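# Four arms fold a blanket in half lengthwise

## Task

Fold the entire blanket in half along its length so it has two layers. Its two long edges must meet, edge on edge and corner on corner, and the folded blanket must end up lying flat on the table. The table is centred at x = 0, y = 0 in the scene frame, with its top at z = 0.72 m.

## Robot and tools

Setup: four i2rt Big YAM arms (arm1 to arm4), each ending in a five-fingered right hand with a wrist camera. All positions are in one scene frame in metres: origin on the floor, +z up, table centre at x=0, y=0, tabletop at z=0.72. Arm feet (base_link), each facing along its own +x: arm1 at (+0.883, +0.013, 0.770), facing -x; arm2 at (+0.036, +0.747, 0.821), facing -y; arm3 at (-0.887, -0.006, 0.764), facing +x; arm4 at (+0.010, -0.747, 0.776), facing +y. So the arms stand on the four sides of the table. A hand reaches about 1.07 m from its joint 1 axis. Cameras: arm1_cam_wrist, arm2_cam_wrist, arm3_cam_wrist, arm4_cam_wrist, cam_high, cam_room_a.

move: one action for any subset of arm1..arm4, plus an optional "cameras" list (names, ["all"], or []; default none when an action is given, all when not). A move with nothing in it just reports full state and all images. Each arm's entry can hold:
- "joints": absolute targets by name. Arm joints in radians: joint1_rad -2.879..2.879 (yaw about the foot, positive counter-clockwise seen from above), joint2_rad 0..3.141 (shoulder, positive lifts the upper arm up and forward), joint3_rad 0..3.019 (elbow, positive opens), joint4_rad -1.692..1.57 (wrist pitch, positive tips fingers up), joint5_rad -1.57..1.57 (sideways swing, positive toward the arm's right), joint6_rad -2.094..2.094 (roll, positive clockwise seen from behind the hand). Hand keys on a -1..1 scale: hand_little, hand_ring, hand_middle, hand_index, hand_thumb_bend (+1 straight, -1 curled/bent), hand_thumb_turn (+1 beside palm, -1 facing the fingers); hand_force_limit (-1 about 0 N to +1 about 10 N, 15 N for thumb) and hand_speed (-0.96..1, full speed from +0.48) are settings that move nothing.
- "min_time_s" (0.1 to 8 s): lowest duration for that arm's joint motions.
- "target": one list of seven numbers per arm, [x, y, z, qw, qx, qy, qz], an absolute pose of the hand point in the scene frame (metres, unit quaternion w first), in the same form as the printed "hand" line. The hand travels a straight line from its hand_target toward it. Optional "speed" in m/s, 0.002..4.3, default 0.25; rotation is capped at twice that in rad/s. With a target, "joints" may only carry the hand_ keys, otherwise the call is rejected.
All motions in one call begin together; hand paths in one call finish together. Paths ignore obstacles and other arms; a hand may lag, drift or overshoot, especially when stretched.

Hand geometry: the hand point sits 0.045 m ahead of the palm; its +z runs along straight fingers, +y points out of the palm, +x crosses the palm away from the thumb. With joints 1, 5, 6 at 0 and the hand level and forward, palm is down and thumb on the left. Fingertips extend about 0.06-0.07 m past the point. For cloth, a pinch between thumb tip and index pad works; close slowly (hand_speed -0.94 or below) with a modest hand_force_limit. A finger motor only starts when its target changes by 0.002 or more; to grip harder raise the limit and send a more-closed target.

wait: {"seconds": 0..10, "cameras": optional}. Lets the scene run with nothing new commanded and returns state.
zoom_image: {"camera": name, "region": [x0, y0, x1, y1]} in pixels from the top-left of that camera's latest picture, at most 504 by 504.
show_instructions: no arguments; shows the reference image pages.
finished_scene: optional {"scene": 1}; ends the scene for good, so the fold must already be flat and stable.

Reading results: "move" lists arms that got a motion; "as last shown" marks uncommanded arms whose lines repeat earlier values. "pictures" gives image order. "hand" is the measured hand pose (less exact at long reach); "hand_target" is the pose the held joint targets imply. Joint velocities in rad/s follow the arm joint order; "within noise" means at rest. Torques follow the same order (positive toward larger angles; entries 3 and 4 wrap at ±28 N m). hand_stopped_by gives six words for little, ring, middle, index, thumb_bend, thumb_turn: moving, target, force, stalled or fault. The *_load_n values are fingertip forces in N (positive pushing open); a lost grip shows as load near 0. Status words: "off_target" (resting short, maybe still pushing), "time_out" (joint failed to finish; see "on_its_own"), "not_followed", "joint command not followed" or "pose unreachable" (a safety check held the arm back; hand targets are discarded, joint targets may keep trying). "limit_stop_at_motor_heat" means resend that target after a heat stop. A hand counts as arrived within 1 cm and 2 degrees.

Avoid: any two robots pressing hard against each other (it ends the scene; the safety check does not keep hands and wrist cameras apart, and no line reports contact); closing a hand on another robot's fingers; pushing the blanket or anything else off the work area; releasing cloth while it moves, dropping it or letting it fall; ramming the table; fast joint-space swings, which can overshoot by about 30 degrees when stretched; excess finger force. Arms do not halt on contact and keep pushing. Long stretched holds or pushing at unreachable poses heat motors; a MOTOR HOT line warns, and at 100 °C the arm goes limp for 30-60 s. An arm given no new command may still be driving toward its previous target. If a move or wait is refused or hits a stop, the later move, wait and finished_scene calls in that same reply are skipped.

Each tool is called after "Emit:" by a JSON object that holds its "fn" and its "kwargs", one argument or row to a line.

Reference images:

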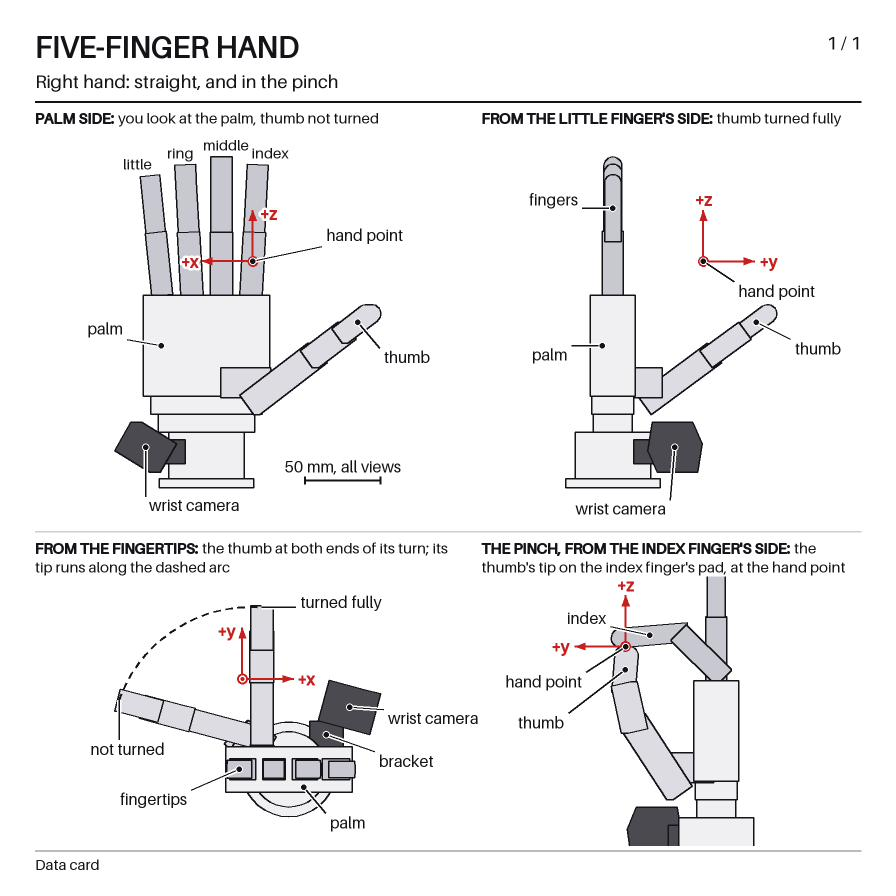

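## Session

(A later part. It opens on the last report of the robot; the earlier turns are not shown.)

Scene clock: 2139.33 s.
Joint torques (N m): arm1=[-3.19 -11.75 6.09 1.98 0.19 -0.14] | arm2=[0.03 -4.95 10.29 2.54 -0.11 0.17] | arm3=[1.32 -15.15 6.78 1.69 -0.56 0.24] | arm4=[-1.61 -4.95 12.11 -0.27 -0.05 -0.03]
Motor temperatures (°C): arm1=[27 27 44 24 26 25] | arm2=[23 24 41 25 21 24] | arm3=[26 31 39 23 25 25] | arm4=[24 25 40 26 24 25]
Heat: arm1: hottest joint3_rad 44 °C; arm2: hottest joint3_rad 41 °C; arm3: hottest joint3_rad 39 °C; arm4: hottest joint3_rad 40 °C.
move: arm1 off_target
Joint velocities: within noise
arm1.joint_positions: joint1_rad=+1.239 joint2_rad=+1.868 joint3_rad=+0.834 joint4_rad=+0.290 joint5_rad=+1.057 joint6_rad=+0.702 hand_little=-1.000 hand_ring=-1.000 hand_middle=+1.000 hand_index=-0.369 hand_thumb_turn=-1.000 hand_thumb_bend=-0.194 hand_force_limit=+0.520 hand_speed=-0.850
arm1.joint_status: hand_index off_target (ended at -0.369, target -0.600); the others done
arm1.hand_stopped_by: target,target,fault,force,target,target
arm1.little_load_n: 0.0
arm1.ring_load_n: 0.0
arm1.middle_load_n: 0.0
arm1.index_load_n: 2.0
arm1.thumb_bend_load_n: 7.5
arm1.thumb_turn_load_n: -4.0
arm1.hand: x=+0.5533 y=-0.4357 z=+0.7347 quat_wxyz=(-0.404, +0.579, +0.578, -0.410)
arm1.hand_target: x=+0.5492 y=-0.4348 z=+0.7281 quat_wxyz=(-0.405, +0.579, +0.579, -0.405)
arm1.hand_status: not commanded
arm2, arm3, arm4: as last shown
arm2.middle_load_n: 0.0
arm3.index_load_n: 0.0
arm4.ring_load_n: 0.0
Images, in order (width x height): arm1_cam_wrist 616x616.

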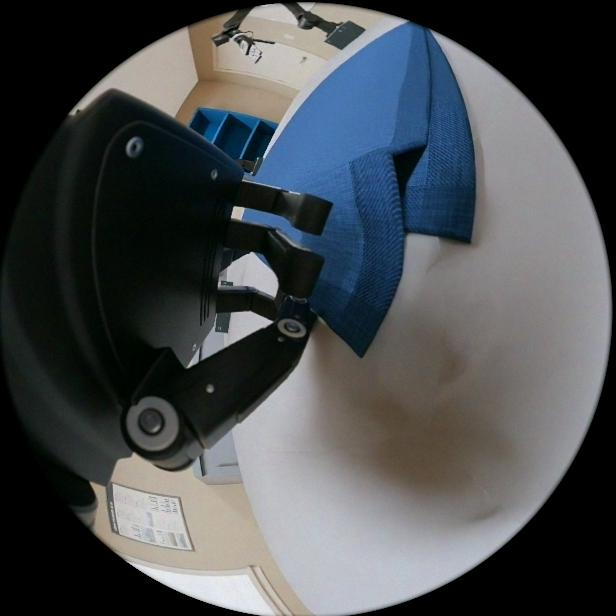

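Emit:
{"fn": "move", "kwargs": {
  "arm1": {"target": [0.540, -0.415, 0.80, 0.4056, -0.5793, -0.5793, 0.4056], "speed": 0.12}
}}

Emit:
{"fn": "move", "kwargs": {
  "arm1": {"target": [0.480, -0.25, 0.95, 0.4056, -0.5793, -0.5793, 0.4056], "speed": 0.15},
  "cameras": ["cam_high", "arm1_cam_wrist", "arm3_cam_wrist"]
}}

Emit:
{"fn": "zoom_image", "kwargs": {
  "camera": "cam_high",
  "region": [230, 210, 480, 430]
}}

Scene clock: 2171.13 s.
Joint torques (N m): arm1=[-3.66 -12.28 6.53 1.43 0.2 -0.24] | arm2=[-0.09 -4.78 10.32 2.45 -0.11 0.14] | arm3=[1.32 -15.09 6.79 1.69 -0.56 0.24] | arm4=[-1.44 -5.01 12.12 -0.25 -0.04 -0.07]
Motor temperatures (°C): arm1=[27 28 41 24 26 25] | arm2=[23 24 41 25 21 24] | arm3=[26 30 38 24 24 25] | arm4=[24 25 40 26 24 25]
Heat: arm1: hottest joint3_rad 41 °C; arm2: hottest joint3_rad 41 °C; arm3: hottest joint3_rad 38 °C; arm4: hottest joint3_rad 40 °C.
move: arm1 done
Joint velocities: within noise
arm1.joint_positions: joint1_rad=+1.208 joint2_rad=+1.682 joint3_rad=+0.815 joint4_rad=+0.167 joint5_rad=+1.028 joint6_rad=+0.659 hand_little=-1.000 hand_ring=-1.000 hand_middle=+1.000 hand_index=-0.369 hand_thumb_turn=-1.000 hand_thumb_bend=-0.194 hand_force_limit=+0.520 hand_speed=-0.850
arm1.joint_status: not commanded
arm1.hand_stopped_by: target,target,fault,force,target,target
arm1.little_load_n: 0.0
arm1.ring_load_n: 0.0
arm1.middle_load_n: 0.0
arm1.index_load_n: 1.5
arm1.thumb_bend_load_n: 7.5
arm1.thumb_turn_load_n: -4.0
arm1.hand: x=+0.5455 y=-0.4224 z=+0.8016 quat_wxyz=(-0.400, +0.579, +0.578, -0.414)
arm1.hand_target: x=+0.5401 y=-0.4150 z=+0.8000 quat_wxyz=(-0.406, +0.579, +0.579, -0.406)
arm1.hand_status: done (0.009 m and 1.1 deg from the pose sent, 0.070 m and 0.6 deg at the start)
arm2, arm3, arm4: as last shown
arm3.ring_load_n: 0.5
arm3.thumb_turn_load_n: 0.0
pictures: none

Scene clock: 2173.33 s.
Joint torques (N m): arm1=[-3.37 -6.71 9.87 1.81 -0.02 -0.17] | arm2=[0.62 -4.78 10.36 2.51 -0.1 0.14] | arm3=[1.38 -15.09 6.79 1.69 -0.55 0.24] | arm4=[-1.44 -4.78 12.1 -0.32 -0.04 -0.06]
Motor temperatures (°C): arm1=[27 28 41 24 26 25] | arm2=[23 24 41 25 21 24] | arm3=[26 30 38 24 24 25] | arm4=[24 25 40 26 24 25]
Heat: arm1: hottest joint3_rad 41 °C; arm2: hottest joint3_rad 41 °C; arm3: hottest joint3_rad 38 °C; arm4: hottest joint3_rad 40 °C.
move: arm1 done
Joint velocities: within noise
arm1.joint_positions: joint1_rad=+0.821 joint2_rad=+1.118 joint3_rad=+0.679 joint4_rad=-0.016 joint5_rad=+0.705 joint6_rad=+0.335 hand_little=-1.000 hand_ring=-1.000 hand_middle=+1.000 hand_index=-0.369 hand_thumb_turn=-1.000 hand_thumb_bend=-0.194 hand_force_limit=+0.520 hand_speed=-0.850
arm1.joint_status: not commanded
arm1.hand_stopped_by: target,target,fault,force,target,target
arm1.little_load_n: 0.0
arm1.ring_load_n: 0.0
arm1.middle_load_n: 0.0
arm1.index_load_n: 1.5
arm1.thumb_bend_load_n: 8.0
arm1.thumb_turn_load_n: -4.5
arm1.hand: x=+0.4830 y=-0.2540 z=+0.9485 quat_wxyz=(-0.402, +0.579, +0.578, -0.410)
arm1.hand_target: x=+0.4801 y=-0.2500 z=+0.9501 quat_wxyz=(-0.406, +0.579, +0.579, -0.406)
arm1.hand_status: done (0.005 m and 0.7 deg from the pose sent, 0.237 m and 1.1 deg at the start)
arm2, arm3, arm4: as last shown
arm2.thumb_bend_load_n: 0.5
arm3.ring_load_n: 0.0
arm3.thumb_bend_load_n: -2.0
pictures: arm1_cam_wrist, arm3_cam_wrist, cam_high
Images, in order (width x height): arm1_cam_wrist 616x616, arm3_cam_wrist 616x616, cam_high 504x504.

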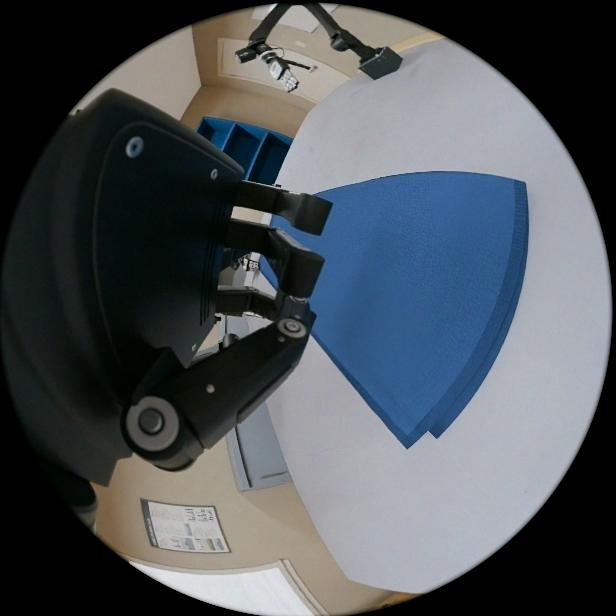

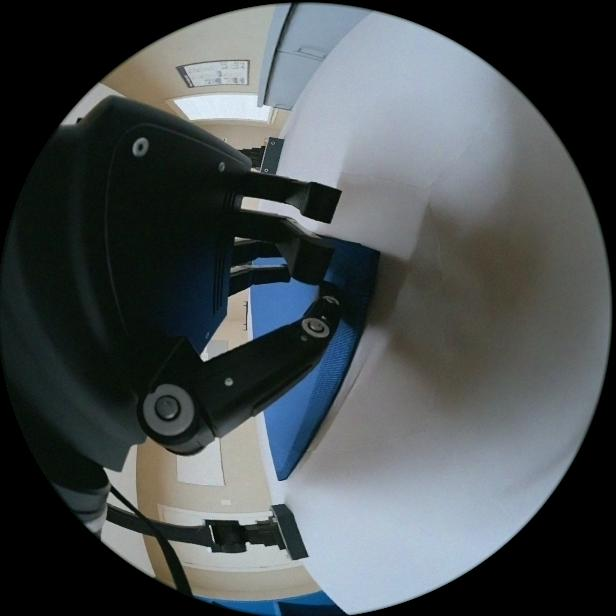

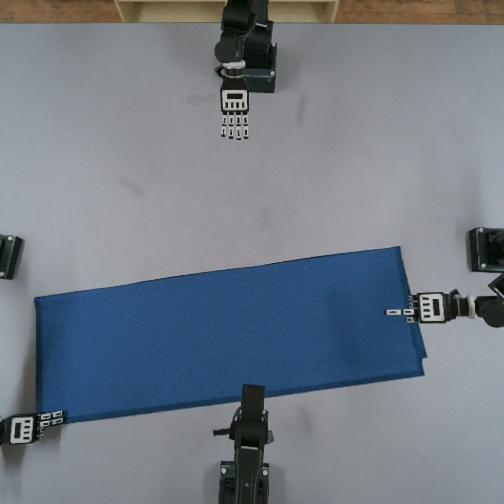

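Scaled by 2.016.

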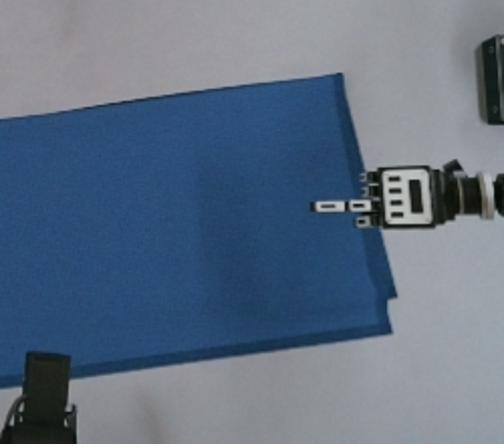

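Emit:
{"fn": "move", "kwargs": {
  "arm1": {"target": [0.558, -0.420, 0.80, 0.4056, -0.5793, -0.5793, 0.4056], "speed": 0.2, "joints": {"hand_index": 0.5, "hand_thumb_bend": 0.2, "hand_force_limit": 0.2, "hand_speed": -0.7}}
}}

Emit:
{"fn": "move", "kwargs": {
  "arm1": {"target": [0.560, -0.420, 0.728, 0.4056, -0.5793, -0.5793, 0.4056], "speed": 0.1},
  "cameras": ["arm1_cam_wrist"]
}}

Scene clock: 2194.70 s.
Joint torques (N m): arm1=[-1.85 -11.46 9.16 1.96 0.5 0.02] | arm2=[0.09 -4.89 10.32 2.47 -0.1 0.14] | arm3=[1.32 -15.09 6.78 1.66 -0.56 0.24] | arm4=[-1.32 -4.95 12.18 -0.34 -0.04 -0.06]
Motor temperatures (°C): arm1=[27 27 41 24 26 25] | arm2=[23 24 41 25 21 24] | arm3=[26 30 38 24 24 25] | arm4=[24 25 40 26 24 25]
Heat: arm1: hottest joint3_rad 41 °C; arm2: hottest joint3_rad 41 °C; arm3: hottest joint3_rad 38 °C; arm4: hottest joint3_rad 40 °C.
move: arm1 off_target
Joint velocities: within noise
arm1.joint_positions: joint1_rad=+1.227 joint2_rad=+1.669 joint3_rad=+0.780 joint4_rad=+0.096 joint5_rad=+1.053 joint6_rad=+0.697 hand_little=-1.000 hand_ring=-1.000 hand_middle=+1.000 hand_index=+0.500 hand_thumb_turn=-1.000 hand_thumb_bend=+0.200 hand_force_limit=+0.200 hand_speed=-0.700
arm1.joint_status: all done
arm1.hand_stopped_by: target,target,fault,target,target,target
arm1.little_load_n: 0.0
arm1.ring_load_n: 0.0
arm1.middle_load_n: 0.0
arm1.index_load_n: 0.0
arm1.thumb_bend_load_n: 0.0
arm1.thumb_turn_load_n: 0.0
arm1.hand: x=+0.5616 y=-0.4016 z=+0.7875 quat_wxyz=(-0.413, +0.575, +0.590, -0.388)
arm1.hand_target: x=+0.5584 y=-0.4195 z=+0.8004 quat_wxyz=(-0.405, +0.579, +0.579, -0.406)
arm1.hand_status: off_target (0.022 m and 2.5 deg from the pose sent, 0.235 m and 0.6 deg at the start)
arm2.joint_positions: joint1_rad=-0.221 joint2_rad=+0.882 joint3_rad=+0.736 joint4_rad=-0.681 joint5_rad=-0.198 joint6_rad=-0.204 hand_little=+1.000 hand_ring=+1.000 hand_middle=+1.000 hand_index=+1.000 hand_thumb_turn=-1.000 hand_thumb_bend=+1.000 hand_force_limit=+0.000 hand_speed=-0.800
arm2.joint_status: not commanded
arm2.hand_stopped_by: target,target,target,target,target,target
arm2.little_load_n: 0.0
arm2.ring_load_n: 0.0
arm2.middle_load_n: 0.0
arm2.index_load_n: 0.0
arm2.thumb_bend_load_n: 0.0
arm2.thumb_turn_load_n: 0.0
arm2.hand: x=+0.0044 y=+0.4045 z=+0.9958 quat_wxyz=(-0.002, +0.012, -0.928, +0.373)
arm2.hand_target: x=+0.0000 y=+0.4002 z=+1.0000 quat_wxyz=(+0.000, +0.000, -0.924, +0.382)
arm2.hand_status: not commanded
arm3: as last shown
arm3.thumb_bend_load_n: -1.5
arm3.thumb_turn_load_n: 0.5
arm4.joint_positions: joint1_rad=-0.031 joint2_rad=+1.023 joint3_rad=+0.680 joint4_rad=-1.245 joint5_rad=+0.000 joint6_rad=-0.072 hand_little=+1.000 hand_ring=+1.000 hand_middle=+1.000 hand_index=+1.000 hand_thumb_turn=+1.000 hand_thumb_bend=+1.000 hand_force_limit=+0.000 hand_speed=-0.800
arm4.joint_status: not commanded
arm4.hand_stopped_by: target,target,target,target,target,target
arm4.little_load_n: 0.0
arm4.ring_load_n: 0.0
arm4.middle_load_n: 0.0
arm4.index_load_n: 0.0
arm4.thumb_bend_load_n: 0.0
arm4.thumb_turn_load_n: 0.0
arm4.hand: x=-0.0031 y=-0.5702 z=+0.8703 quat_wxyz=(+0.008, +1.000, +0.000, +0.000)
arm4.hand_target: x=-0.0001 y=-0.5601 z=+0.8798 quat_wxyz=(+0.000, +1.000, +0.000, +0.000)
arm4.hand_status: not commanded
pictures: none

Scene clock: 2195.93 s.
Joint torques (N m): arm1=[-1.61 -10.46 6.06 2.28 0.13 -0.03] | arm2=[0.03 -4.54 10.32 2.55 -0.11 0.12] | arm3=[1.32 -15.03 6.79 1.69 -0.56 0.24] | arm4=[-1.85 -4.78 12.16 -0.34 -0.05 -0.06]
Motor temperatures (°C): arm1=[27 27 41 24 26 25] | arm2=[23 24 41 25 21 24] | arm3=[26 30 38 24 24 25] | arm4=[24 25 40 26 24 25]
Heat: arm1: hottest joint3_rad 41 °C; arm2: hottest joint3_rad 41 °C; arm3: hottest joint3_rad 38 °C; arm4: hottest joint3_rad 40 °C.
move: arm1 off_target
Joint velocities: within noise
arm1.joint_positions: joint1_rad=+1.228 joint2_rad=+1.832 joint3_rad=+0.780 joint4_rad=+0.294 joint5_rad=+1.066 joint6_rad=+0.707 hand_little=-1.000 hand_ring=-1.000 hand_middle=+1.000 hand_index=+0.500 hand_thumb_turn=-1.000 hand_thumb_bend=+0.199 hand_force_limit=+0.200 hand_speed=-0.700
arm1.joint_status: not commanded
arm1.hand_stopped_by: target,target,fault,target,target,target
arm1.little_load_n: 0.0
arm1.ring_load_n: 0.0
arm1.middle_load_n: 0.0
arm1.index_load_n: 0.0
arm1.thumb_bend_load_n: -2.0
arm1.thumb_turn_load_n: -0.5
arm1.hand: x=+0.5553 y=-0.4121 z=+0.7368 quat_wxyz=(-0.411, +0.582, +0.574, -0.404)
arm1.hand_target: x=+0.5602 y=-0.4197 z=+0.7283 quat_wxyz=(-0.406, +0.579, +0.579, -0.406)
arm1.hand_status: off_target (0.013 m and 0.9 deg from the pose sent, 0.062 m and 2.5 deg at the start)
arm2, arm3, arm4: as last shown
arm3.little_load_n: 0.5
arm3.ring_load_n: 0.5
Images, in order (width x height): arm1_cam_wrist 616x616.

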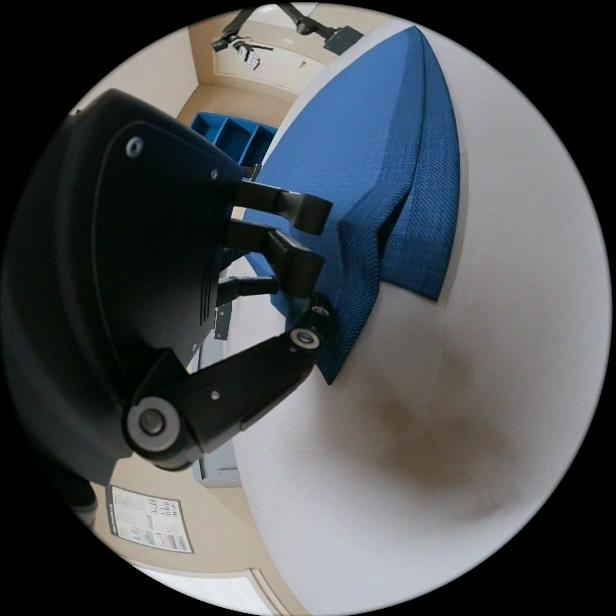

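Emit:
{"fn": "move", "kwargs": {
  "arm1": {"joints": {"hand_index": -0.4, "hand_force_limit": 0.2, "hand_speed": -0.87}}
}}

Emit:
{"fn": "move", "kwargs": {
  "arm1": {"joints": {"hand_index": -0.6, "hand_thumb_bend": -0.2, "hand_force_limit": 0.52, "hand_speed": -0.87}}
}}

Emit:
{"fn": "move", "kwargs": {
  "arm1": {"target": [0.552, -0.41, 0.80, 0.4056, -0.5793, -0.5793, 0.4056], "speed": 0.12},
  "cameras": ["arm1_cam_wrist", "cam_high"]
}}

Scene clock: 2203.63 s.
Joint torques (N m): arm1=[-1.61 -10.64 6.05 1.76 -0.11 -0.11] | arm2=[0.32 -4.72 10.3 2.47 -0.1 0.12] | arm3=[1.03 -15.21 6.78 1.55 -0.53 0.24] | arm4=[-1.49 -4.89 12.14 -0.38 -0.03 -0.04]
Motor temperatures (°C): arm1=[27 27 40 24 26 25] | arm2=[23 24 41 25 21 24] | arm3=[26 30 38 24 24 25] | arm4=[24 25 40 26 24 25]
Heat: arm1: hottest joint3_rad 40 °C; arm2: hottest joint3_rad 41 °C; arm3: hottest joint3_rad 38 °C; arm4: hottest joint3_rad 40 °C.
move: arm1 off_target
Joint velocities: within noise
arm1.joint_positions: joint1_rad=+1.228 joint2_rad=+1.833 joint3_rad=+0.781 joint4_rad=+0.306 joint5_rad=+1.073 joint6_rad=+0.713 hand_little=-1.000 hand_ring=-1.000 hand_middle=+1.000 hand_index=-0.197 hand_thumb_turn=-1.000 hand_thumb_bend=+0.200 hand_force_limit=+0.200 hand_speed=-0.870
arm1.joint_status: hand_index off_target (ended at -0.197, target -0.400); the others done
arm1.hand_stopped_by: target,target,fault,force,target,target
arm1.little_load_n: 0.0
arm1.ring_load_n: 0.0
arm1.middle_load_n: -0.5
arm1.index_load_n: 6.0
arm1.thumb_bend_load_n: 0.0
arm1.thumb_turn_load_n: -0.5
arm1.hand: x=+0.5537 y=-0.4137 z=+0.7393 quat_wxyz=(-0.410, +0.585, +0.567, -0.409)
arm1.hand_target: x=+0.5602 y=-0.4196 z=+0.7281 quat_wxyz=(-0.406, +0.579, +0.579, -0.405)
arm1.hand_status: not commanded
arm2, arm3, arm4: as last shown
arm2.index_load_n: -0.5
arm3.joint_positions: joint1_rad=-1.315 joint2_rad=+2.065 joint3_rad=+1.318 joint4_rad=-0.381 joint5_rad=-1.195 joint6_rad=-1.136 hand_little=-1.000 hand_ring=-1.000 hand_middle=+0.500 hand_index=+0.500 hand_thumb_turn=-1.000 hand_thumb_bend=+0.199 hand_force_limit=+0.200 hand_speed=-0.800
arm3.little_load_n: 0.0
arm3.ring_load_n: 0.0
arm3.middle_load_n: -0.5
arm3.index_load_n: -0.5
arm3.thumb_bend_load_n: -2.5
arm3.thumb_turn_load_n: -0.5
arm3.hand: x=-0.6362 y=-0.5456 z=+0.7410 quat_wxyz=(-0.401, +0.582, -0.572, +0.415)
arm3.hand_target: x=-0.6354 y=-0.5395 z=+0.7224 quat_wxyz=(-0.405, +0.579, -0.579, +0.405)
pictures: none

Scene clock: 2205.47 s.
Joint torques (N m): arm1=[-1.61 -10.58 6.02 1.74 -0.11 -0.11] | arm2=[0.32 -5.01 10.29 2.45 -0.1 0.14] | arm3=[0.91 -15.27 6.79 1.54 -0.52 0.24] | arm4=[-1.32 -4.95 12.19 -0.39 -0.07 -0.06]
Motor temperatures (°C): arm1=[27 27 40 24 26 25] | arm2=[23 24 41 25 21 24] | arm3=[26 30 38 24 24 25] | arm4=[24 25 40 26 24 25]
Heat: arm1: hottest joint3_rad 40 °C; arm2: hottest joint3_rad 41 °C; arm3: hottest joint3_rad 38 °C; arm4: hottest joint3_rad 40 °C.
move: arm1 off_target
Joint velocities: within noise
arm1.joint_positions: joint1_rad=+1.228 joint2_rad=+1.833 joint3_rad=+0.781 joint4_rad=+0.306 joint5_rad=+1.073 joint6_rad=+0.713 hand_little=-1.000 hand_ring=-1.000 hand_middle=+1.000 hand_index=-0.218 hand_thumb_turn=-1.000 hand_thumb_bend=+0.047 hand_force_limit=+0.520 hand_speed=-0.870
arm1.joint_status: hand_index off_target (ended at -0.218, target -0.600); hand_thumb_bend off_target (ended at +0.047, target -0.200); the others done
arm1.hand_stopped_by: target,target,fault,force,force,target
arm1.little_load_n: 0.0
arm1.ring_load_n: 0.0
arm1.middle_load_n: 0.0
arm1.index_load_n: 11.0
arm1.thumb_bend_load_n: 11.0
arm1.thumb_turn_load_n: -1.0
arm1.hand: x=+0.5538 y=-0.4136 z=+0.7391 quat_wxyz=(-0.410, +0.585, +0.567, -0.409)
arm1.hand_target: x=+0.5602 y=-0.4196 z=+0.7281 quat_wxyz=(-0.406, +0.579, +0.579, -0.405)
arm1.hand_status: not commanded
arm2, arm4: as last shown
arm2.index_load_n: 0.0
arm3.joint_positions: joint1_rad=-1.315 joint2_rad=+2.065 joint3_rad=+1.318 joint4_rad=-0.381 joint5_rad=-1.196 joint6_rad=-1.136 hand_little=-1.000 hand_ring=-1.000 hand_middle=+0.500 hand_index=+0.500 hand_thumb_turn=-1.000 hand_thumb_bend=+0.199 hand_force_limit=+0.200 hand_speed=-0.800
arm3.joint_status: not commanded
arm3.hand_stopped_by: target,target,target,target,target,target
arm3.little_load_n: 0.0
arm3.ring_load_n: 0.0
arm3.middle_load_n: 0.0
arm3.index_load_n: 0.0
arm3.thumb_bend_load_n: -3.0
arm3.thumb_turn_load_n: -0.5
arm3.hand: x=-0.6362 y=-0.5456 z=+0.7411 quat_wxyz=(-0.401, +0.582, -0.572, +0.415)
arm3.hand_target: x=-0.6354 y=-0.5395 z=+0.7224 quat_wxyz=(-0.406, +0.579, -0.579, +0.406)
arm3.hand_status: not commanded
arm4.thumb_bend_load_n: -0.5
pictures: none

Scene clock: 2206.70 s.
Joint torques (N m): arm1=[-2.73 -11.87 7.27 1.24 0.02 -0.23] | arm2=[0.32 -4.66 10.35 2.44 -0.11 0.16] | arm3=[0.67 -15.27 6.78 1.55 -0.48 0.24] | arm4=[-1.73 -4.72 12.15 -0.34 -0.04 -0.03]
Motor temperatures (°C): arm1=[27 27 40 24 26 25] | arm2=[23 24 41 25 21 24] | arm3=[26 30 38 24 24 25] | arm4=[24 25 40 26 24 25]
Heat: arm1: hottest joint3_rad 40 °C; arm2: hottest joint3_rad 41 °C; arm3: hottest joint3_rad 38 °C; arm4: hottest joint3_rad 40 °C.
move: arm1 done
Joint velocities: within noise
arm1.joint_positions: joint1_rad=+1.217 joint2_rad=+1.664 joint3_rad=+0.781 joint4_rad=+0.152 joint5_rad=+1.050 joint6_rad=+0.687 hand_little=-1.000 hand_ring=-1.000 hand_middle=+1.000 hand_index=-0.218 hand_thumb_turn=-1.000 hand_thumb_bend=+0.047 hand_force_limit=+0.520 hand_speed=-0.870
arm1.joint_status: not commanded
arm1.hand_stopped_by: target,target,fault,force,force,target
arm1.little_load_n: 0.0
arm1.ring_load_n: 0.0
arm1.middle_load_n: 0.0
arm1.index_load_n: 10.5
arm1.thumb_bend_load_n: 9.5
arm1.thumb_turn_load_n: -1.0
arm1.hand: x=+0.5535 y=-0.4083 z=+0.7978 quat_wxyz=(-0.406, +0.582, +0.574, -0.408)
arm1.hand_target: x=+0.5520 y=-0.4099 z=+0.8000 quat_wxyz=(-0.406, +0.579, +0.579, -0.406)
arm1.hand_status: done (0.003 m and 0.7 deg from the pose sent, 0.061 m and 1.7 deg at the start)
arm2, arm3, arm4: as last shown
arm3.joint_positions: joint1_rad=-1.312 joint2_rad=+2.065 joint3_rad=+1.318 joint4_rad=-0.381 joint5_rad=-1.197 joint6_rad=-1.136 hand_little=-1.000 hand_ring=-1.000 hand_middle=+0.500 hand_index=+0.500 hand_thumb_turn=-1.000 hand_thumb_bend=+0.199 hand_force_limit=+0.200 hand_speed=-0.800
arm3.thumb_turn_load_n: 0.0
arm3.hand: x=-0.6345 y=-0.5447 z=+0.7410 quat_wxyz=(-0.402, +0.583, -0.571, +0.415)
arm3.hand_target: x=-0.6354 y=-0.5395 z=+0.7224 quat_wxyz=(-0.405, +0.579, -0.579, +0.405)
arm4.thumb_bend_load_n: 0.0
Images, in order (width x height): arm1_cam_wrist 616x616, cam_high 504x504.

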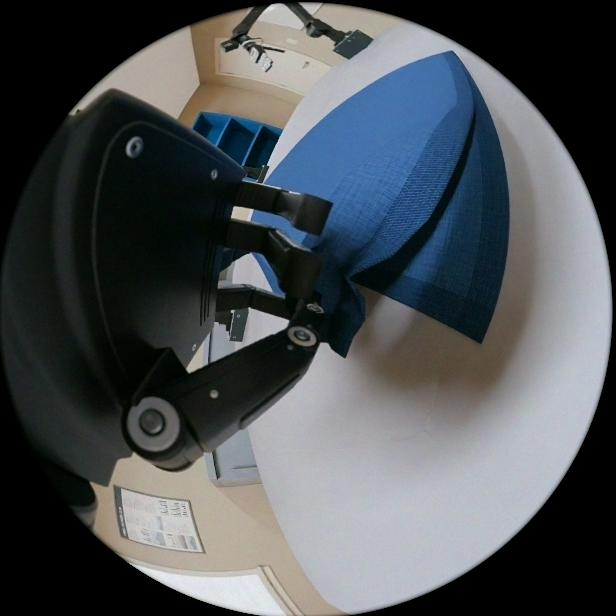

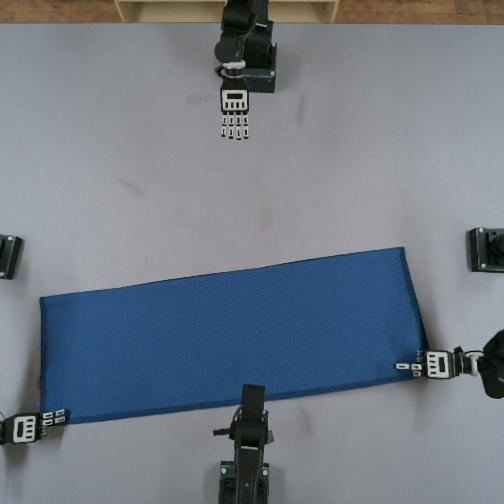

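Emit:
{"fn": "move", "kwargs": {
  "arm1": {"target": [0.492, -0.25, 0.95, 0.4056, -0.5793, -0.5793, 0.4056], "speed": 0.18},
  "cameras": ["cam_high", "arm3_cam_wrist"]
}}

Scene clock: 2222.37 s.
Joint torques (N m): arm1=[-3.14 -6.77 9.85 1.68 0.03 -0.29] | arm2=[0.56 -4.95 10.37 2.39 -0.09 0.13] | arm3=[0.67 -15.21 6.75 1.54 -0.47 0.24] | arm4=[-1.61 -4.78 12.12 -0.29 -0.04 -0.07]
Motor temperatures (°C): arm1=[27 27 39 24 26 25] | arm2=[23 24 41 25 21 24] | arm3=[26 31 38 24 24 25] | arm4=[24 25 40 26 24 25]
Heat: arm1: hottest joint3_rad 39 °C; arm2: hottest joint3_rad 41 °C; arm3: hottest joint3_rad 38 °C; arm4: hottest joint3_rad 40 °C.
move: arm1 done
Joint velocities: within noise
arm1.joint_positions: joint1_rad=+0.844 joint2_rad=+1.095 joint3_rad=+0.663 joint4_rad=-0.034 joint5_rad=+0.727 joint6_rad=+0.355 hand_little=-1.000 hand_ring=-1.000 hand_middle=+1.000 hand_index=-0.218 hand_thumb_turn=-1.000 hand_thumb_bend=+0.047 hand_force_limit=+0.520 hand_speed=-0.870
arm1.joint_status: not commanded
arm1.hand_stopped_by: target,target,fault,force,force,target
arm1.little_load_n: 0.0
arm1.ring_load_n: 0.0
arm1.middle_load_n: 0.0
arm1.index_load_n: 9.0
arm1.thumb_bend_load_n: 9.0
arm1.thumb_turn_load_n: -1.5
arm1.hand: x=+0.4937 y=-0.2538 z=+0.9481 quat_wxyz=(-0.402, +0.581, +0.576, -0.411)
arm1.hand_target: x=+0.4920 y=-0.2501 z=+0.9502 quat_wxyz=(-0.406, +0.579, +0.579, -0.406)
arm1.hand_status: done (0.005 m and 0.9 deg from the pose sent, 0.228 m and 0.7 deg at the start)
arm2, arm3, arm4: as last shown
arm3.hand: x=-0.6345 y=-0.5447 z=+0.7411 quat_wxyz=(-0.403, +0.583, -0.571, +0.415)
arm3.hand_target: x=-0.6354 y=-0.5395 z=+0.7225 quat_wxyz=(-0.406, +0.579, -0.579, +0.406)
pictures: arm3_cam_wrist, cam_high
Images, in order (width x height): arm3_cam_wrist 616x616, cam_high 504x504.

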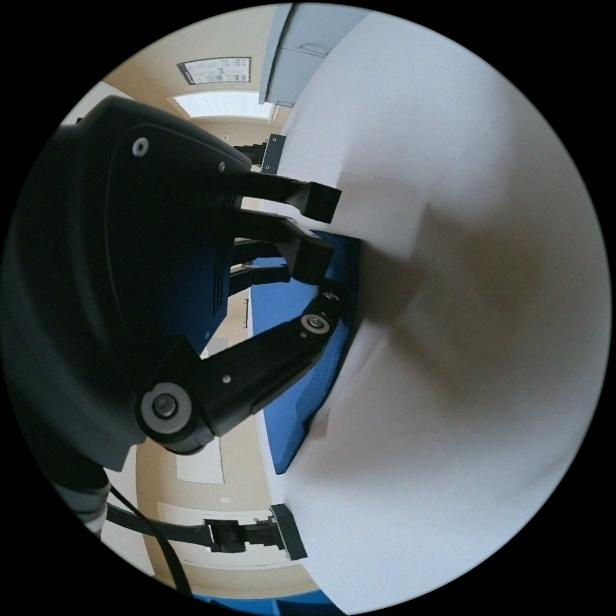

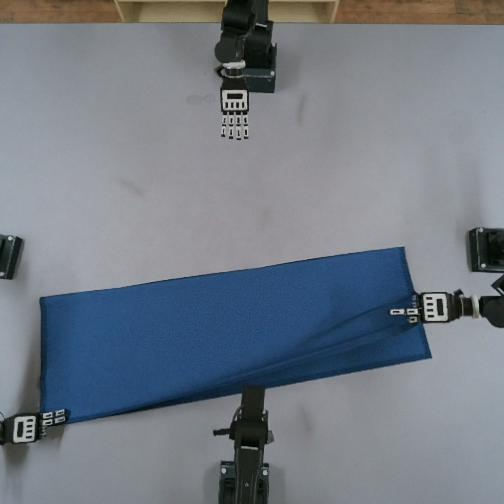

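Emit:
{"fn": "move", "kwargs": {
  "arm1": {"target": [0.440, -0.12, 1.0, 0.4056, -0.5793, -0.5793, 0.4056], "speed": 0.18},
  "cameras": ["cam_high", "arm1_cam_wrist"]
}}

Emit:
{"fn": "zoom_image", "kwargs": {
  "camera": "cam_high",
  "region": [230, 210, 480, 430]
}}

Scene clock: 2228.47 s.
Joint torques (N m): arm1=[-3.31 -6.3 12.92 1.84 -0.02 -0.29] | arm2=[0.21 -4.89 10.3 2.54 -0.1 0.14] | arm3=[0.56 -15.27 6.78 1.55 -0.4 0.23] | arm4=[-1.49 -4.78 12.16 -0.38 -0.05 -0.06]
Motor temperatures (°C): arm1=[27 27 39 24 25 25] | arm2=[23 24 41 25 21 24] | arm3=[26 31 38 24 24 25] | arm4=[24 25 40 26 24 25]
Heat: arm1: hottest joint3_rad 39 °C; arm2: hottest joint3_rad 41 °C; arm3: hottest joint3_rad 38 °C; arm4: hottest joint3_rad 40 °C.
move: arm1 off_target
Joint velocities: within noise
arm1.joint_positions: joint1_rad=+0.394 joint2_rad=+0.961 joint3_rad=+0.659 joint4_rad=-0.095 joint5_rad=+0.310 joint6_rad=+0.150 hand_little=-1.000 hand_ring=-1.000 hand_middle=+1.000 hand_index=-0.218 hand_thumb_turn=-1.000 hand_thumb_bend=+0.047 hand_force_limit=+0.520 hand_speed=-0.870
arm1.joint_status: not commanded
arm1.hand_stopped_by: target,target,fault,force,force,target
arm1.little_load_n: 0.0
arm1.ring_load_n: 0.5
arm1.middle_load_n: 0.0
arm1.index_load_n: 9.5
arm1.thumb_bend_load_n: 8.5
arm1.thumb_turn_load_n: -1.5
arm1.hand: x=+0.4472 y=-0.1231 z=+0.9766 quat_wxyz=(-0.394, +0.586, +0.586, -0.398)
arm1.hand_target: x=+0.4405 y=-0.1198 z=+0.9999 quat_wxyz=(-0.406, +0.579, +0.579, -0.406)
arm1.hand_status: off_target (0.025 m and 1.9 deg from the pose sent, 0.153 m and 0.8 deg at the start)
arm2, arm3, arm4: as last shown
arm2.thumb_bend_load_n: 0.5
arm3.joint_positions: joint1_rad=-1.311 joint2_rad=+2.065 joint3_rad=+1.318 joint4_rad=-0.381 joint5_rad=-1.198 joint6_rad=-1.136 hand_little=-1.000 hand_ring=-1.000 hand_middle=+0.500 hand_index=+0.500 hand_thumb_turn=-1.000 hand_thumb_bend=+0.199 hand_force_limit=+0.200 hand_speed=-0.800
arm3.thumb_bend_load_n: -2.5
arm3.hand: x=-0.6337 y=-0.5442 z=+0.7410 quat_wxyz=(-0.403, +0.583, -0.571, +0.415)
arm3.hand_target: x=-0.6352 y=-0.5394 z=+0.7224 quat_wxyz=(-0.406, +0.579, -0.579, +0.405)
pictures: arm1_cam_wrist, cam_high
Images, in order (width x height): arm1_cam_wrist 616x616, cam_high 504x504.

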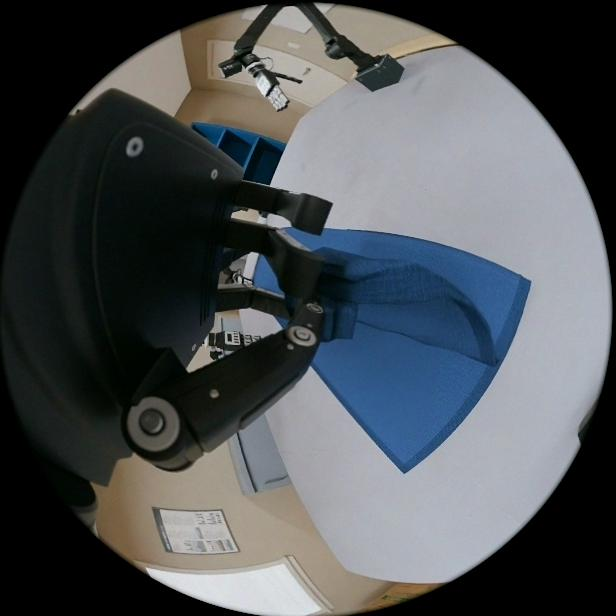

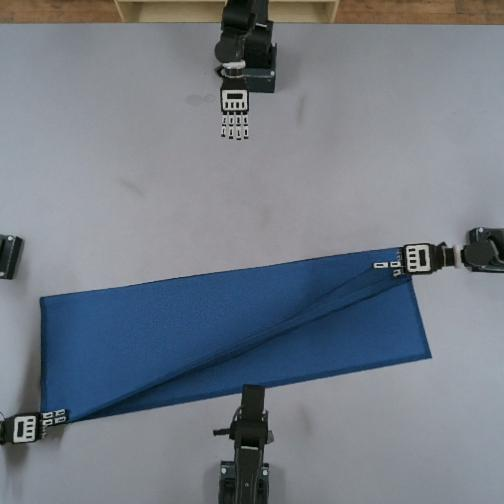

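Scaled by 2.016.

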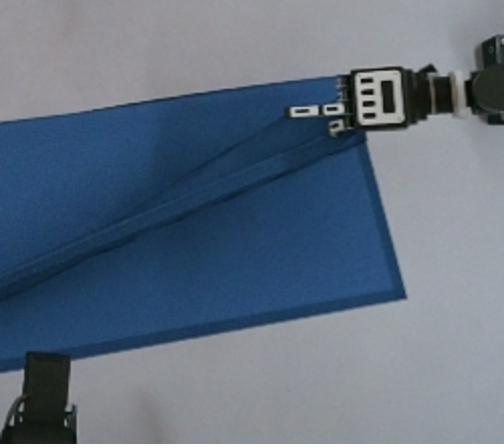

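Emit:
{"fn": "move", "kwargs": {
  "arm1": {"target": [0.498, -0.25, 0.93, 0.4056, -0.5793, -0.5793, 0.4056], "speed": 0.18}
}}

Emit:
{"fn": "move", "kwargs": {
  "arm1": {"target": [0.535, -0.33, 0.85, 0.4056, -0.5793, -0.5793, 0.4056], "speed": 0.15}
}}

Emit:
{"fn": "move", "kwargs": {
  "arm1": {"target": [0.547, -0.35, 0.785, 0.4056, -0.5793, -0.5793, 0.4056], "speed": 0.1},
  "cameras": ["cam_high", "arm1_cam_wrist"]
}}

Emit:
{"fn": "zoom_image", "kwargs": {
  "camera": "cam_high",
  "region": [230, 210, 480, 430]
}}

Scene clock: 2242.50 s.
Joint torques (N m): arm1=[-1.73 -6.42 9.28 2.89 0.27 -0.07] | arm2=[0.21 -5.19 10.28 2.47 -0.11 0.13] | arm3=[0.62 -15.27 6.76 1.55 -0.42 0.24] | arm4=[-1.26 -4.95 12.15 -0.38 -0.04 -0.05]
Motor temperatures (°C): arm1=[27 27 42 24 25 25] | arm2=[23 24 41 25 21 24] | arm3=[26 31 37 23 24 25] | arm4=[24 25 41 26 24 25]
Heat: arm1: hottest joint3_rad 42 °C; arm2: hottest joint3_rad 41 °C; arm3: hottest joint3_rad 37 °C; arm4: hottest joint3_rad 41 °C.
move: arm1 done
Joint velocities: within noise
arm1.joint_positions: joint1_rad=+0.840 joint2_rad=+1.110 joint3_rad=+0.622 joint4_rad=-0.003 joint5_rad=+0.733 joint6_rad=+0.344 hand_little=-1.000 hand_ring=-1.000 hand_middle=+1.000 hand_index=-0.218 hand_thumb_turn=-1.000 hand_thumb_bend=+0.047 hand_force_limit=+0.520 hand_speed=-0.870
arm1.joint_status: not commanded
arm1.hand_stopped_by: target,target,fault,force,force,target
arm1.little_load_n: 0.0
arm1.ring_load_n: 0.0
arm1.middle_load_n: 0.0
arm1.index_load_n: 9.0
arm1.thumb_bend_load_n: 8.5
arm1.thumb_turn_load_n: -1.5
arm1.hand: x=+0.4980 y=-0.2445 z=+0.9257 quat_wxyz=(-0.407, +0.580, +0.584, -0.396)
arm1.hand_target: x=+0.4981 y=-0.2500 z=+0.9301 quat_wxyz=(-0.405, +0.579, +0.579, -0.406)
arm1.hand_status: done (0.007 m and 1.2 deg from the pose sent, 0.144 m and 1.9 deg at the start)
arm2, arm3, arm4: as last shown
arm2.ring_load_n: -0.5
arm2.thumb_bend_load_n: 0.0
arm3.thumb_bend_load_n: -3.0
pictures: none

Scene clock: 2244.00 s.
Joint torques (N m): arm1=[-1.32 -8.7 8.85 2.51 0.32 -0.03] | arm2=[0.09 -5.07 10.24 2.51 -0.1 0.15] | arm3=[0.56 -15.27 6.76 1.57 -0.42 0.24] | arm4=[-1.38 -5.01 12.14 -0.34 -0.06 -0.06]
Motor temperatures (°C): arm1=[27 27 42 24 25 25] | arm2=[23 24 41 25 21 24] | arm3=[26 31 37 23 24 25] | arm4=[24 25 41 26 24 25]
Heat: arm1: hottest joint3_rad 42 °C; arm2: hottest joint3_rad 41 °C; arm3: hottest joint3_rad 37 °C; arm4: hottest joint3_rad 41 °C.
move: arm1 off_target
Joint velocities: within noise
arm1.joint_positions: joint1_rad=+1.066 joint2_rad=+1.397 joint3_rad=+0.615 joint4_rad=+0.144 joint5_rad=+0.935 joint6_rad=+0.523 hand_little=-1.000 hand_ring=-1.000 hand_middle=+1.000 hand_index=-0.218 hand_thumb_turn=-1.000 hand_thumb_bend=+0.047 hand_force_limit=+0.520 hand_speed=-0.870
arm1.joint_status: not commanded
arm1.hand_stopped_by: target,target,fault,force,force,target
arm1.little_load_n: 0.0
arm1.ring_load_n: 0.0
arm1.middle_load_n: 0.0
arm1.index_load_n: 9.5
arm1.thumb_bend_load_n: 8.5
arm1.thumb_turn_load_n: -1.5
arm1.hand: x=+0.5353 y=-0.3157 z=+0.8397 quat_wxyz=(-0.412, +0.580, +0.585, -0.389)
arm1.hand_target: x=+0.5353 y=-0.3298 z=+0.8501 quat_wxyz=(-0.405, +0.579, +0.579, -0.406)
arm1.hand_status: off_target (0.018 m and 2.1 deg from the pose sent, 0.120 m and 1.2 deg at the start)
arm2.joint_positions: joint1_rad=-0.221 joint2_rad=+0.882 joint3_rad=+0.736 joint4_rad=-0.681 joint5_rad=-0.198 joint6_rad=-0.204 hand_little=+1.000 hand_ring=+1.000 hand_middle=+1.000 hand_index=+1.000 hand_thumb_turn=-1.000 hand_thumb_bend=+1.000 hand_force_limit=+0.000 hand_speed=-0.800
arm2.joint_status: not commanded
arm2.hand_stopped_by: target,target,target,target,target,target
arm2.little_load_n: 0.0
arm2.ring_load_n: 0.0
arm2.middle_load_n: 0.0
arm2.index_load_n: 0.0
arm2.thumb_bend_load_n: -0.5
arm2.thumb_turn_load_n: 0.0
arm2.hand: x=+0.0044 y=+0.4045 z=+0.9958 quat_wxyz=(-0.002, +0.012, -0.928, +0.373)
arm2.hand_target: x=+0.0000 y=+0.4002 z=+1.0000 quat_wxyz=(+0.000, +0.000, -0.924, +0.382)
arm2.hand_status: not commanded
arm3: as last shown
arm3.thumb_bend_load_n: -2.5
arm4.joint_positions: joint1_rad=-0.031 joint2_rad=+1.023 joint3_rad=+0.680 joint4_rad=-1.245 joint5_rad=+0.000 joint6_rad=-0.072 hand_little=+1.000 hand_ring=+1.000 hand_middle=+1.000 hand_index=+1.000 hand_thumb_turn=+1.000 hand_thumb_bend=+1.000 hand_force_limit=+0.000 hand_speed=-0.800
arm4.joint_status: not commanded
arm4.hand_stopped_by: target,target,target,target,target,target
arm4.little_load_n: 0.0
arm4.ring_load_n: 0.0
arm4.middle_load_n: 0.0
arm4.index_load_n: 0.0
arm4.thumb_bend_load_n: 0.0
arm4.thumb_turn_load_n: 0.0
arm4.hand: x=-0.0031 y=-0.5702 z=+0.8703 quat_wxyz=(+0.008, +1.000, +0.000, +0.000)
arm4.hand_target: x=-0.0001 y=-0.5601 z=+0.8798 quat_wxyz=(+0.000, +1.000, +0.000, +0.000)
arm4.hand_status: not commanded
pictures: none

Scene clock: 2245.30 s.
Joint torques (N m): arm1=[-1.03 -9.7 6.41 2.51 0.36 -0.02] | arm2=[0.5 -4.72 10.29 2.44 -0.1 0.15] | arm3=[0.67 -15.27 6.76 1.54 -0.41 0.24] | arm4=[-1.55 -4.84 12.11 -0.35 -0.06 -0.04]
Motor temperatures (°C): arm1=[27 27 42 24 25 25] | arm2=[23 24 41 25 21 24] | arm3=[26 31 37 23 24 25] | arm4=[24 25 41 26 24 25]
Heat: arm1: hottest joint3_rad 42 °C; arm2: hottest joint3_rad 41 °C; arm3: hottest joint3_rad 37 °C; arm4: hottest joint3_rad 41 °C.
move: arm1 off_target
Joint velocities: within noise
arm1.joint_positions: joint1_rad=+1.117 joint2_rad=+1.598 joint3_rad=+0.615 joint4_rad=+0.314 joint5_rad=+0.980 joint6_rad=+0.580 hand_little=-1.000 hand_ring=-1.000 hand_middle=+1.000 hand_index=-0.218 hand_thumb_turn=-1.000 hand_thumb_bend=+0.047 hand_force_limit=+0.520 hand_speed=-0.870
arm1.joint_status: not commanded
arm1.hand_stopped_by: target,target,fault,force,force,target
arm1.little_load_n: 0.0
arm1.ring_load_n: 0.0
arm1.middle_load_n: 0.0
arm1.index_load_n: 9.5
arm1.thumb_bend_load_n: 8.5
arm1.thumb_turn_load_n: -1.0
arm1.hand: x=+0.5422 y=-0.3391 z=+0.7827 quat_wxyz=(-0.412, +0.582, +0.579, -0.395)
arm1.hand_target: x=+0.5471 y=-0.3499 z=+0.7850 quat_wxyz=(-0.405, +0.579, +0.579, -0.405)
arm1.hand_status: off_target (0.012 m and 1.4 deg from the pose sent, 0.066 m and 2.1 deg at the start)
arm2, arm3, arm4: as last shown
arm2.thumb_bend_load_n: 0.0
arm3.thumb_bend_load_n: -3.0
pictures: arm1_cam_wrist, cam_high
Images, in order (width x height): arm1_cam_wrist 616x616, cam_high 504x504.

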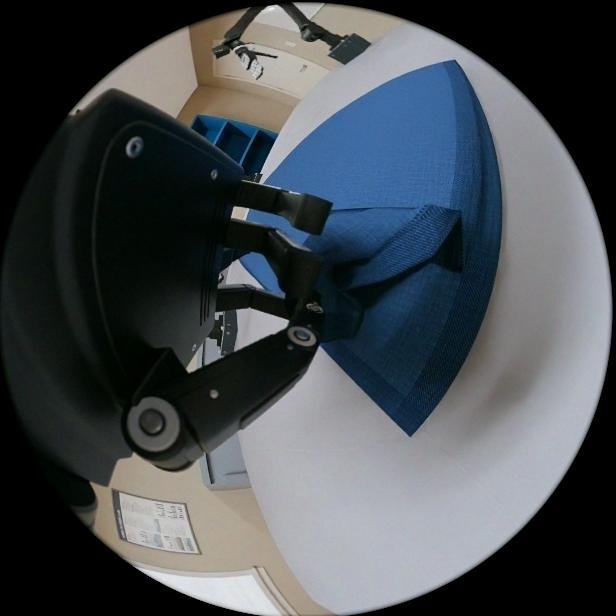

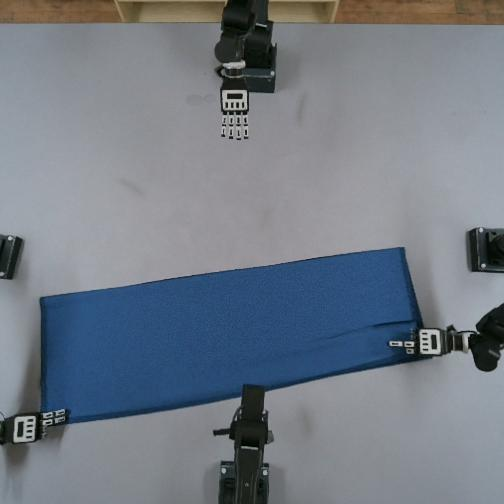

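Scaled by 2.016.

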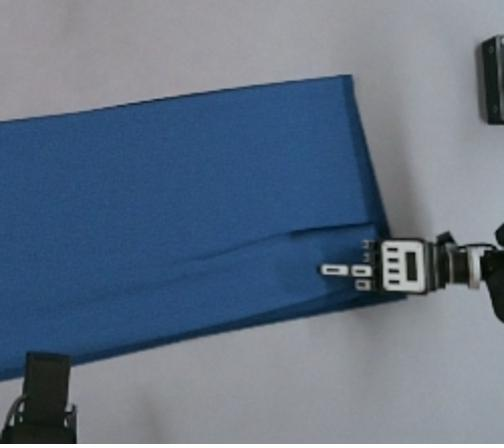

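Emit:
{"fn": "move", "kwargs": {
  "arm1": {"target": [0.560, -0.374, 0.758, 0.4056, -0.5793, -0.5793, 0.4056], "speed": 0.08},
  "cameras": ["cam_high", "arm1_cam_wrist", "arm3_cam_wrist"]
}}

Emit:
{"fn": "zoom_image", "kwargs": {
  "camera": "cam_high",
  "region": [230, 210, 480, 430]
}}

Scene clock: 2263.00 s.
Joint torques (N m): arm1=[-0.5 -10.05 6.76 2.26 0.27 -0.03] | arm2=[0.32 -4.6 10.28 2.54 -0.1 0.14] | arm3=[0.62 -15.27 6.76 1.52 -0.42 0.24] | arm4=[-1.73 -4.89 12.16 -0.34 -0.04 -0.05]
Motor temperatures (°C): arm1=[27 27 41 24 26 25] | arm2=[23 24 41 25 21 24] | arm3=[26 32 37 23 24 25] | arm4=[24 25 41 26 23 25]
Heat: arm1: hottest joint3_rad 41 °C; arm2: hottest joint3_rad 41 °C; arm3: hottest joint3_rad 37 °C; arm4: hottest joint3_rad 41 °C.
move: arm1 off_target
Joint velocities: within noise
arm1.joint_positions: joint1_rad=+1.170 joint2_rad=+1.698 joint3_rad=+0.646 joint4_rad=+0.322 joint5_rad=+1.029 joint6_rad=+0.650 hand_little=-1.000 hand_ring=-1.000 hand_middle=+1.000 hand_index=-0.218 hand_thumb_turn=-1.000 hand_thumb_bend=+0.047 hand_force_limit=+0.520 hand_speed=-0.870
arm1.joint_status: not commanded
arm1.hand_stopped_by: target,target,fault,force,force,target
arm1.little_load_n: 0.0
arm1.ring_load_n: 0.0
arm1.middle_load_n: -0.5
arm1.index_load_n: 10.5
arm1.thumb_bend_load_n: 8.0
arm1.thumb_turn_load_n: -1.0
arm1.hand: x=+0.5541 y=-0.3562 z=+0.7555 quat_wxyz=(-0.415, +0.584, +0.577, -0.393)
arm1.hand_target: x=+0.5603 y=-0.3735 z=+0.7581 quat_wxyz=(-0.405, +0.579, +0.579, -0.405)
arm1.hand_status: off_target (0.019 m and 1.9 deg from the pose sent, 0.046 m and 1.4 deg at the start)
arm2, arm3, arm4: as last shown
arm3.index_load_n: -0.5
pictures: arm1_cam_wrist, arm3_cam_wrist, cam_high
Images, in order (width x height): arm1_cam_wrist 616x616, arm3_cam_wrist 616x616, cam_high 504x504.

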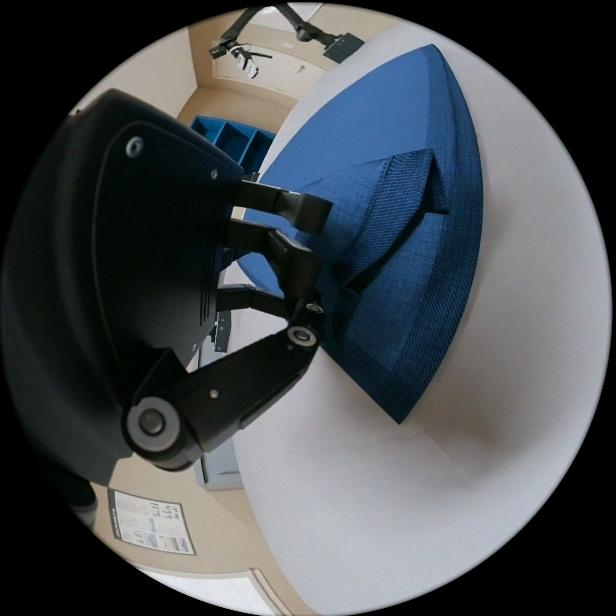

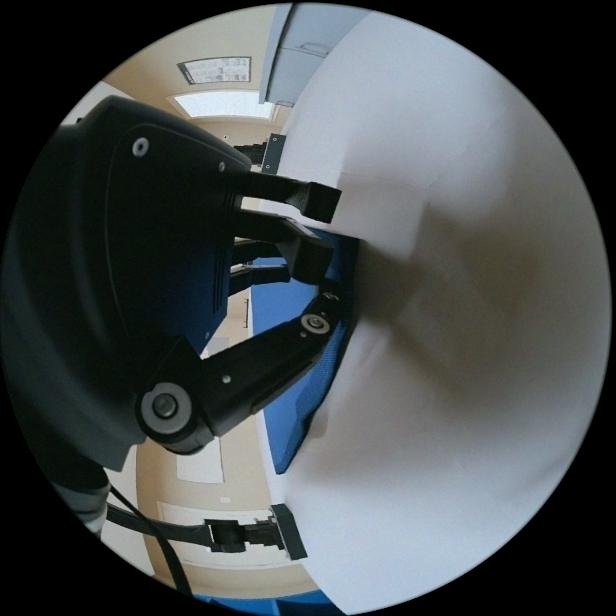

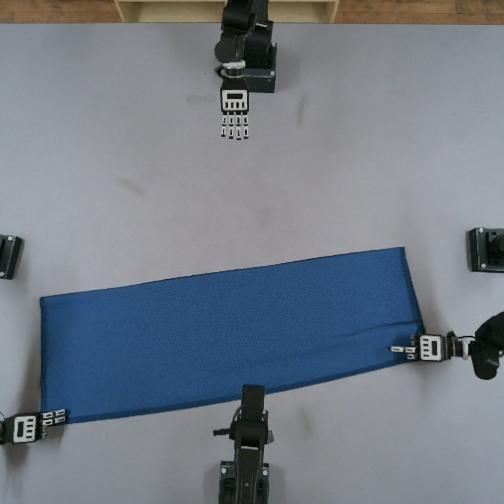

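Scaled by 2.016.

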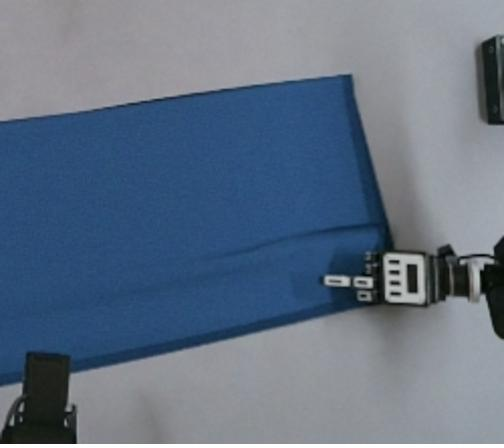

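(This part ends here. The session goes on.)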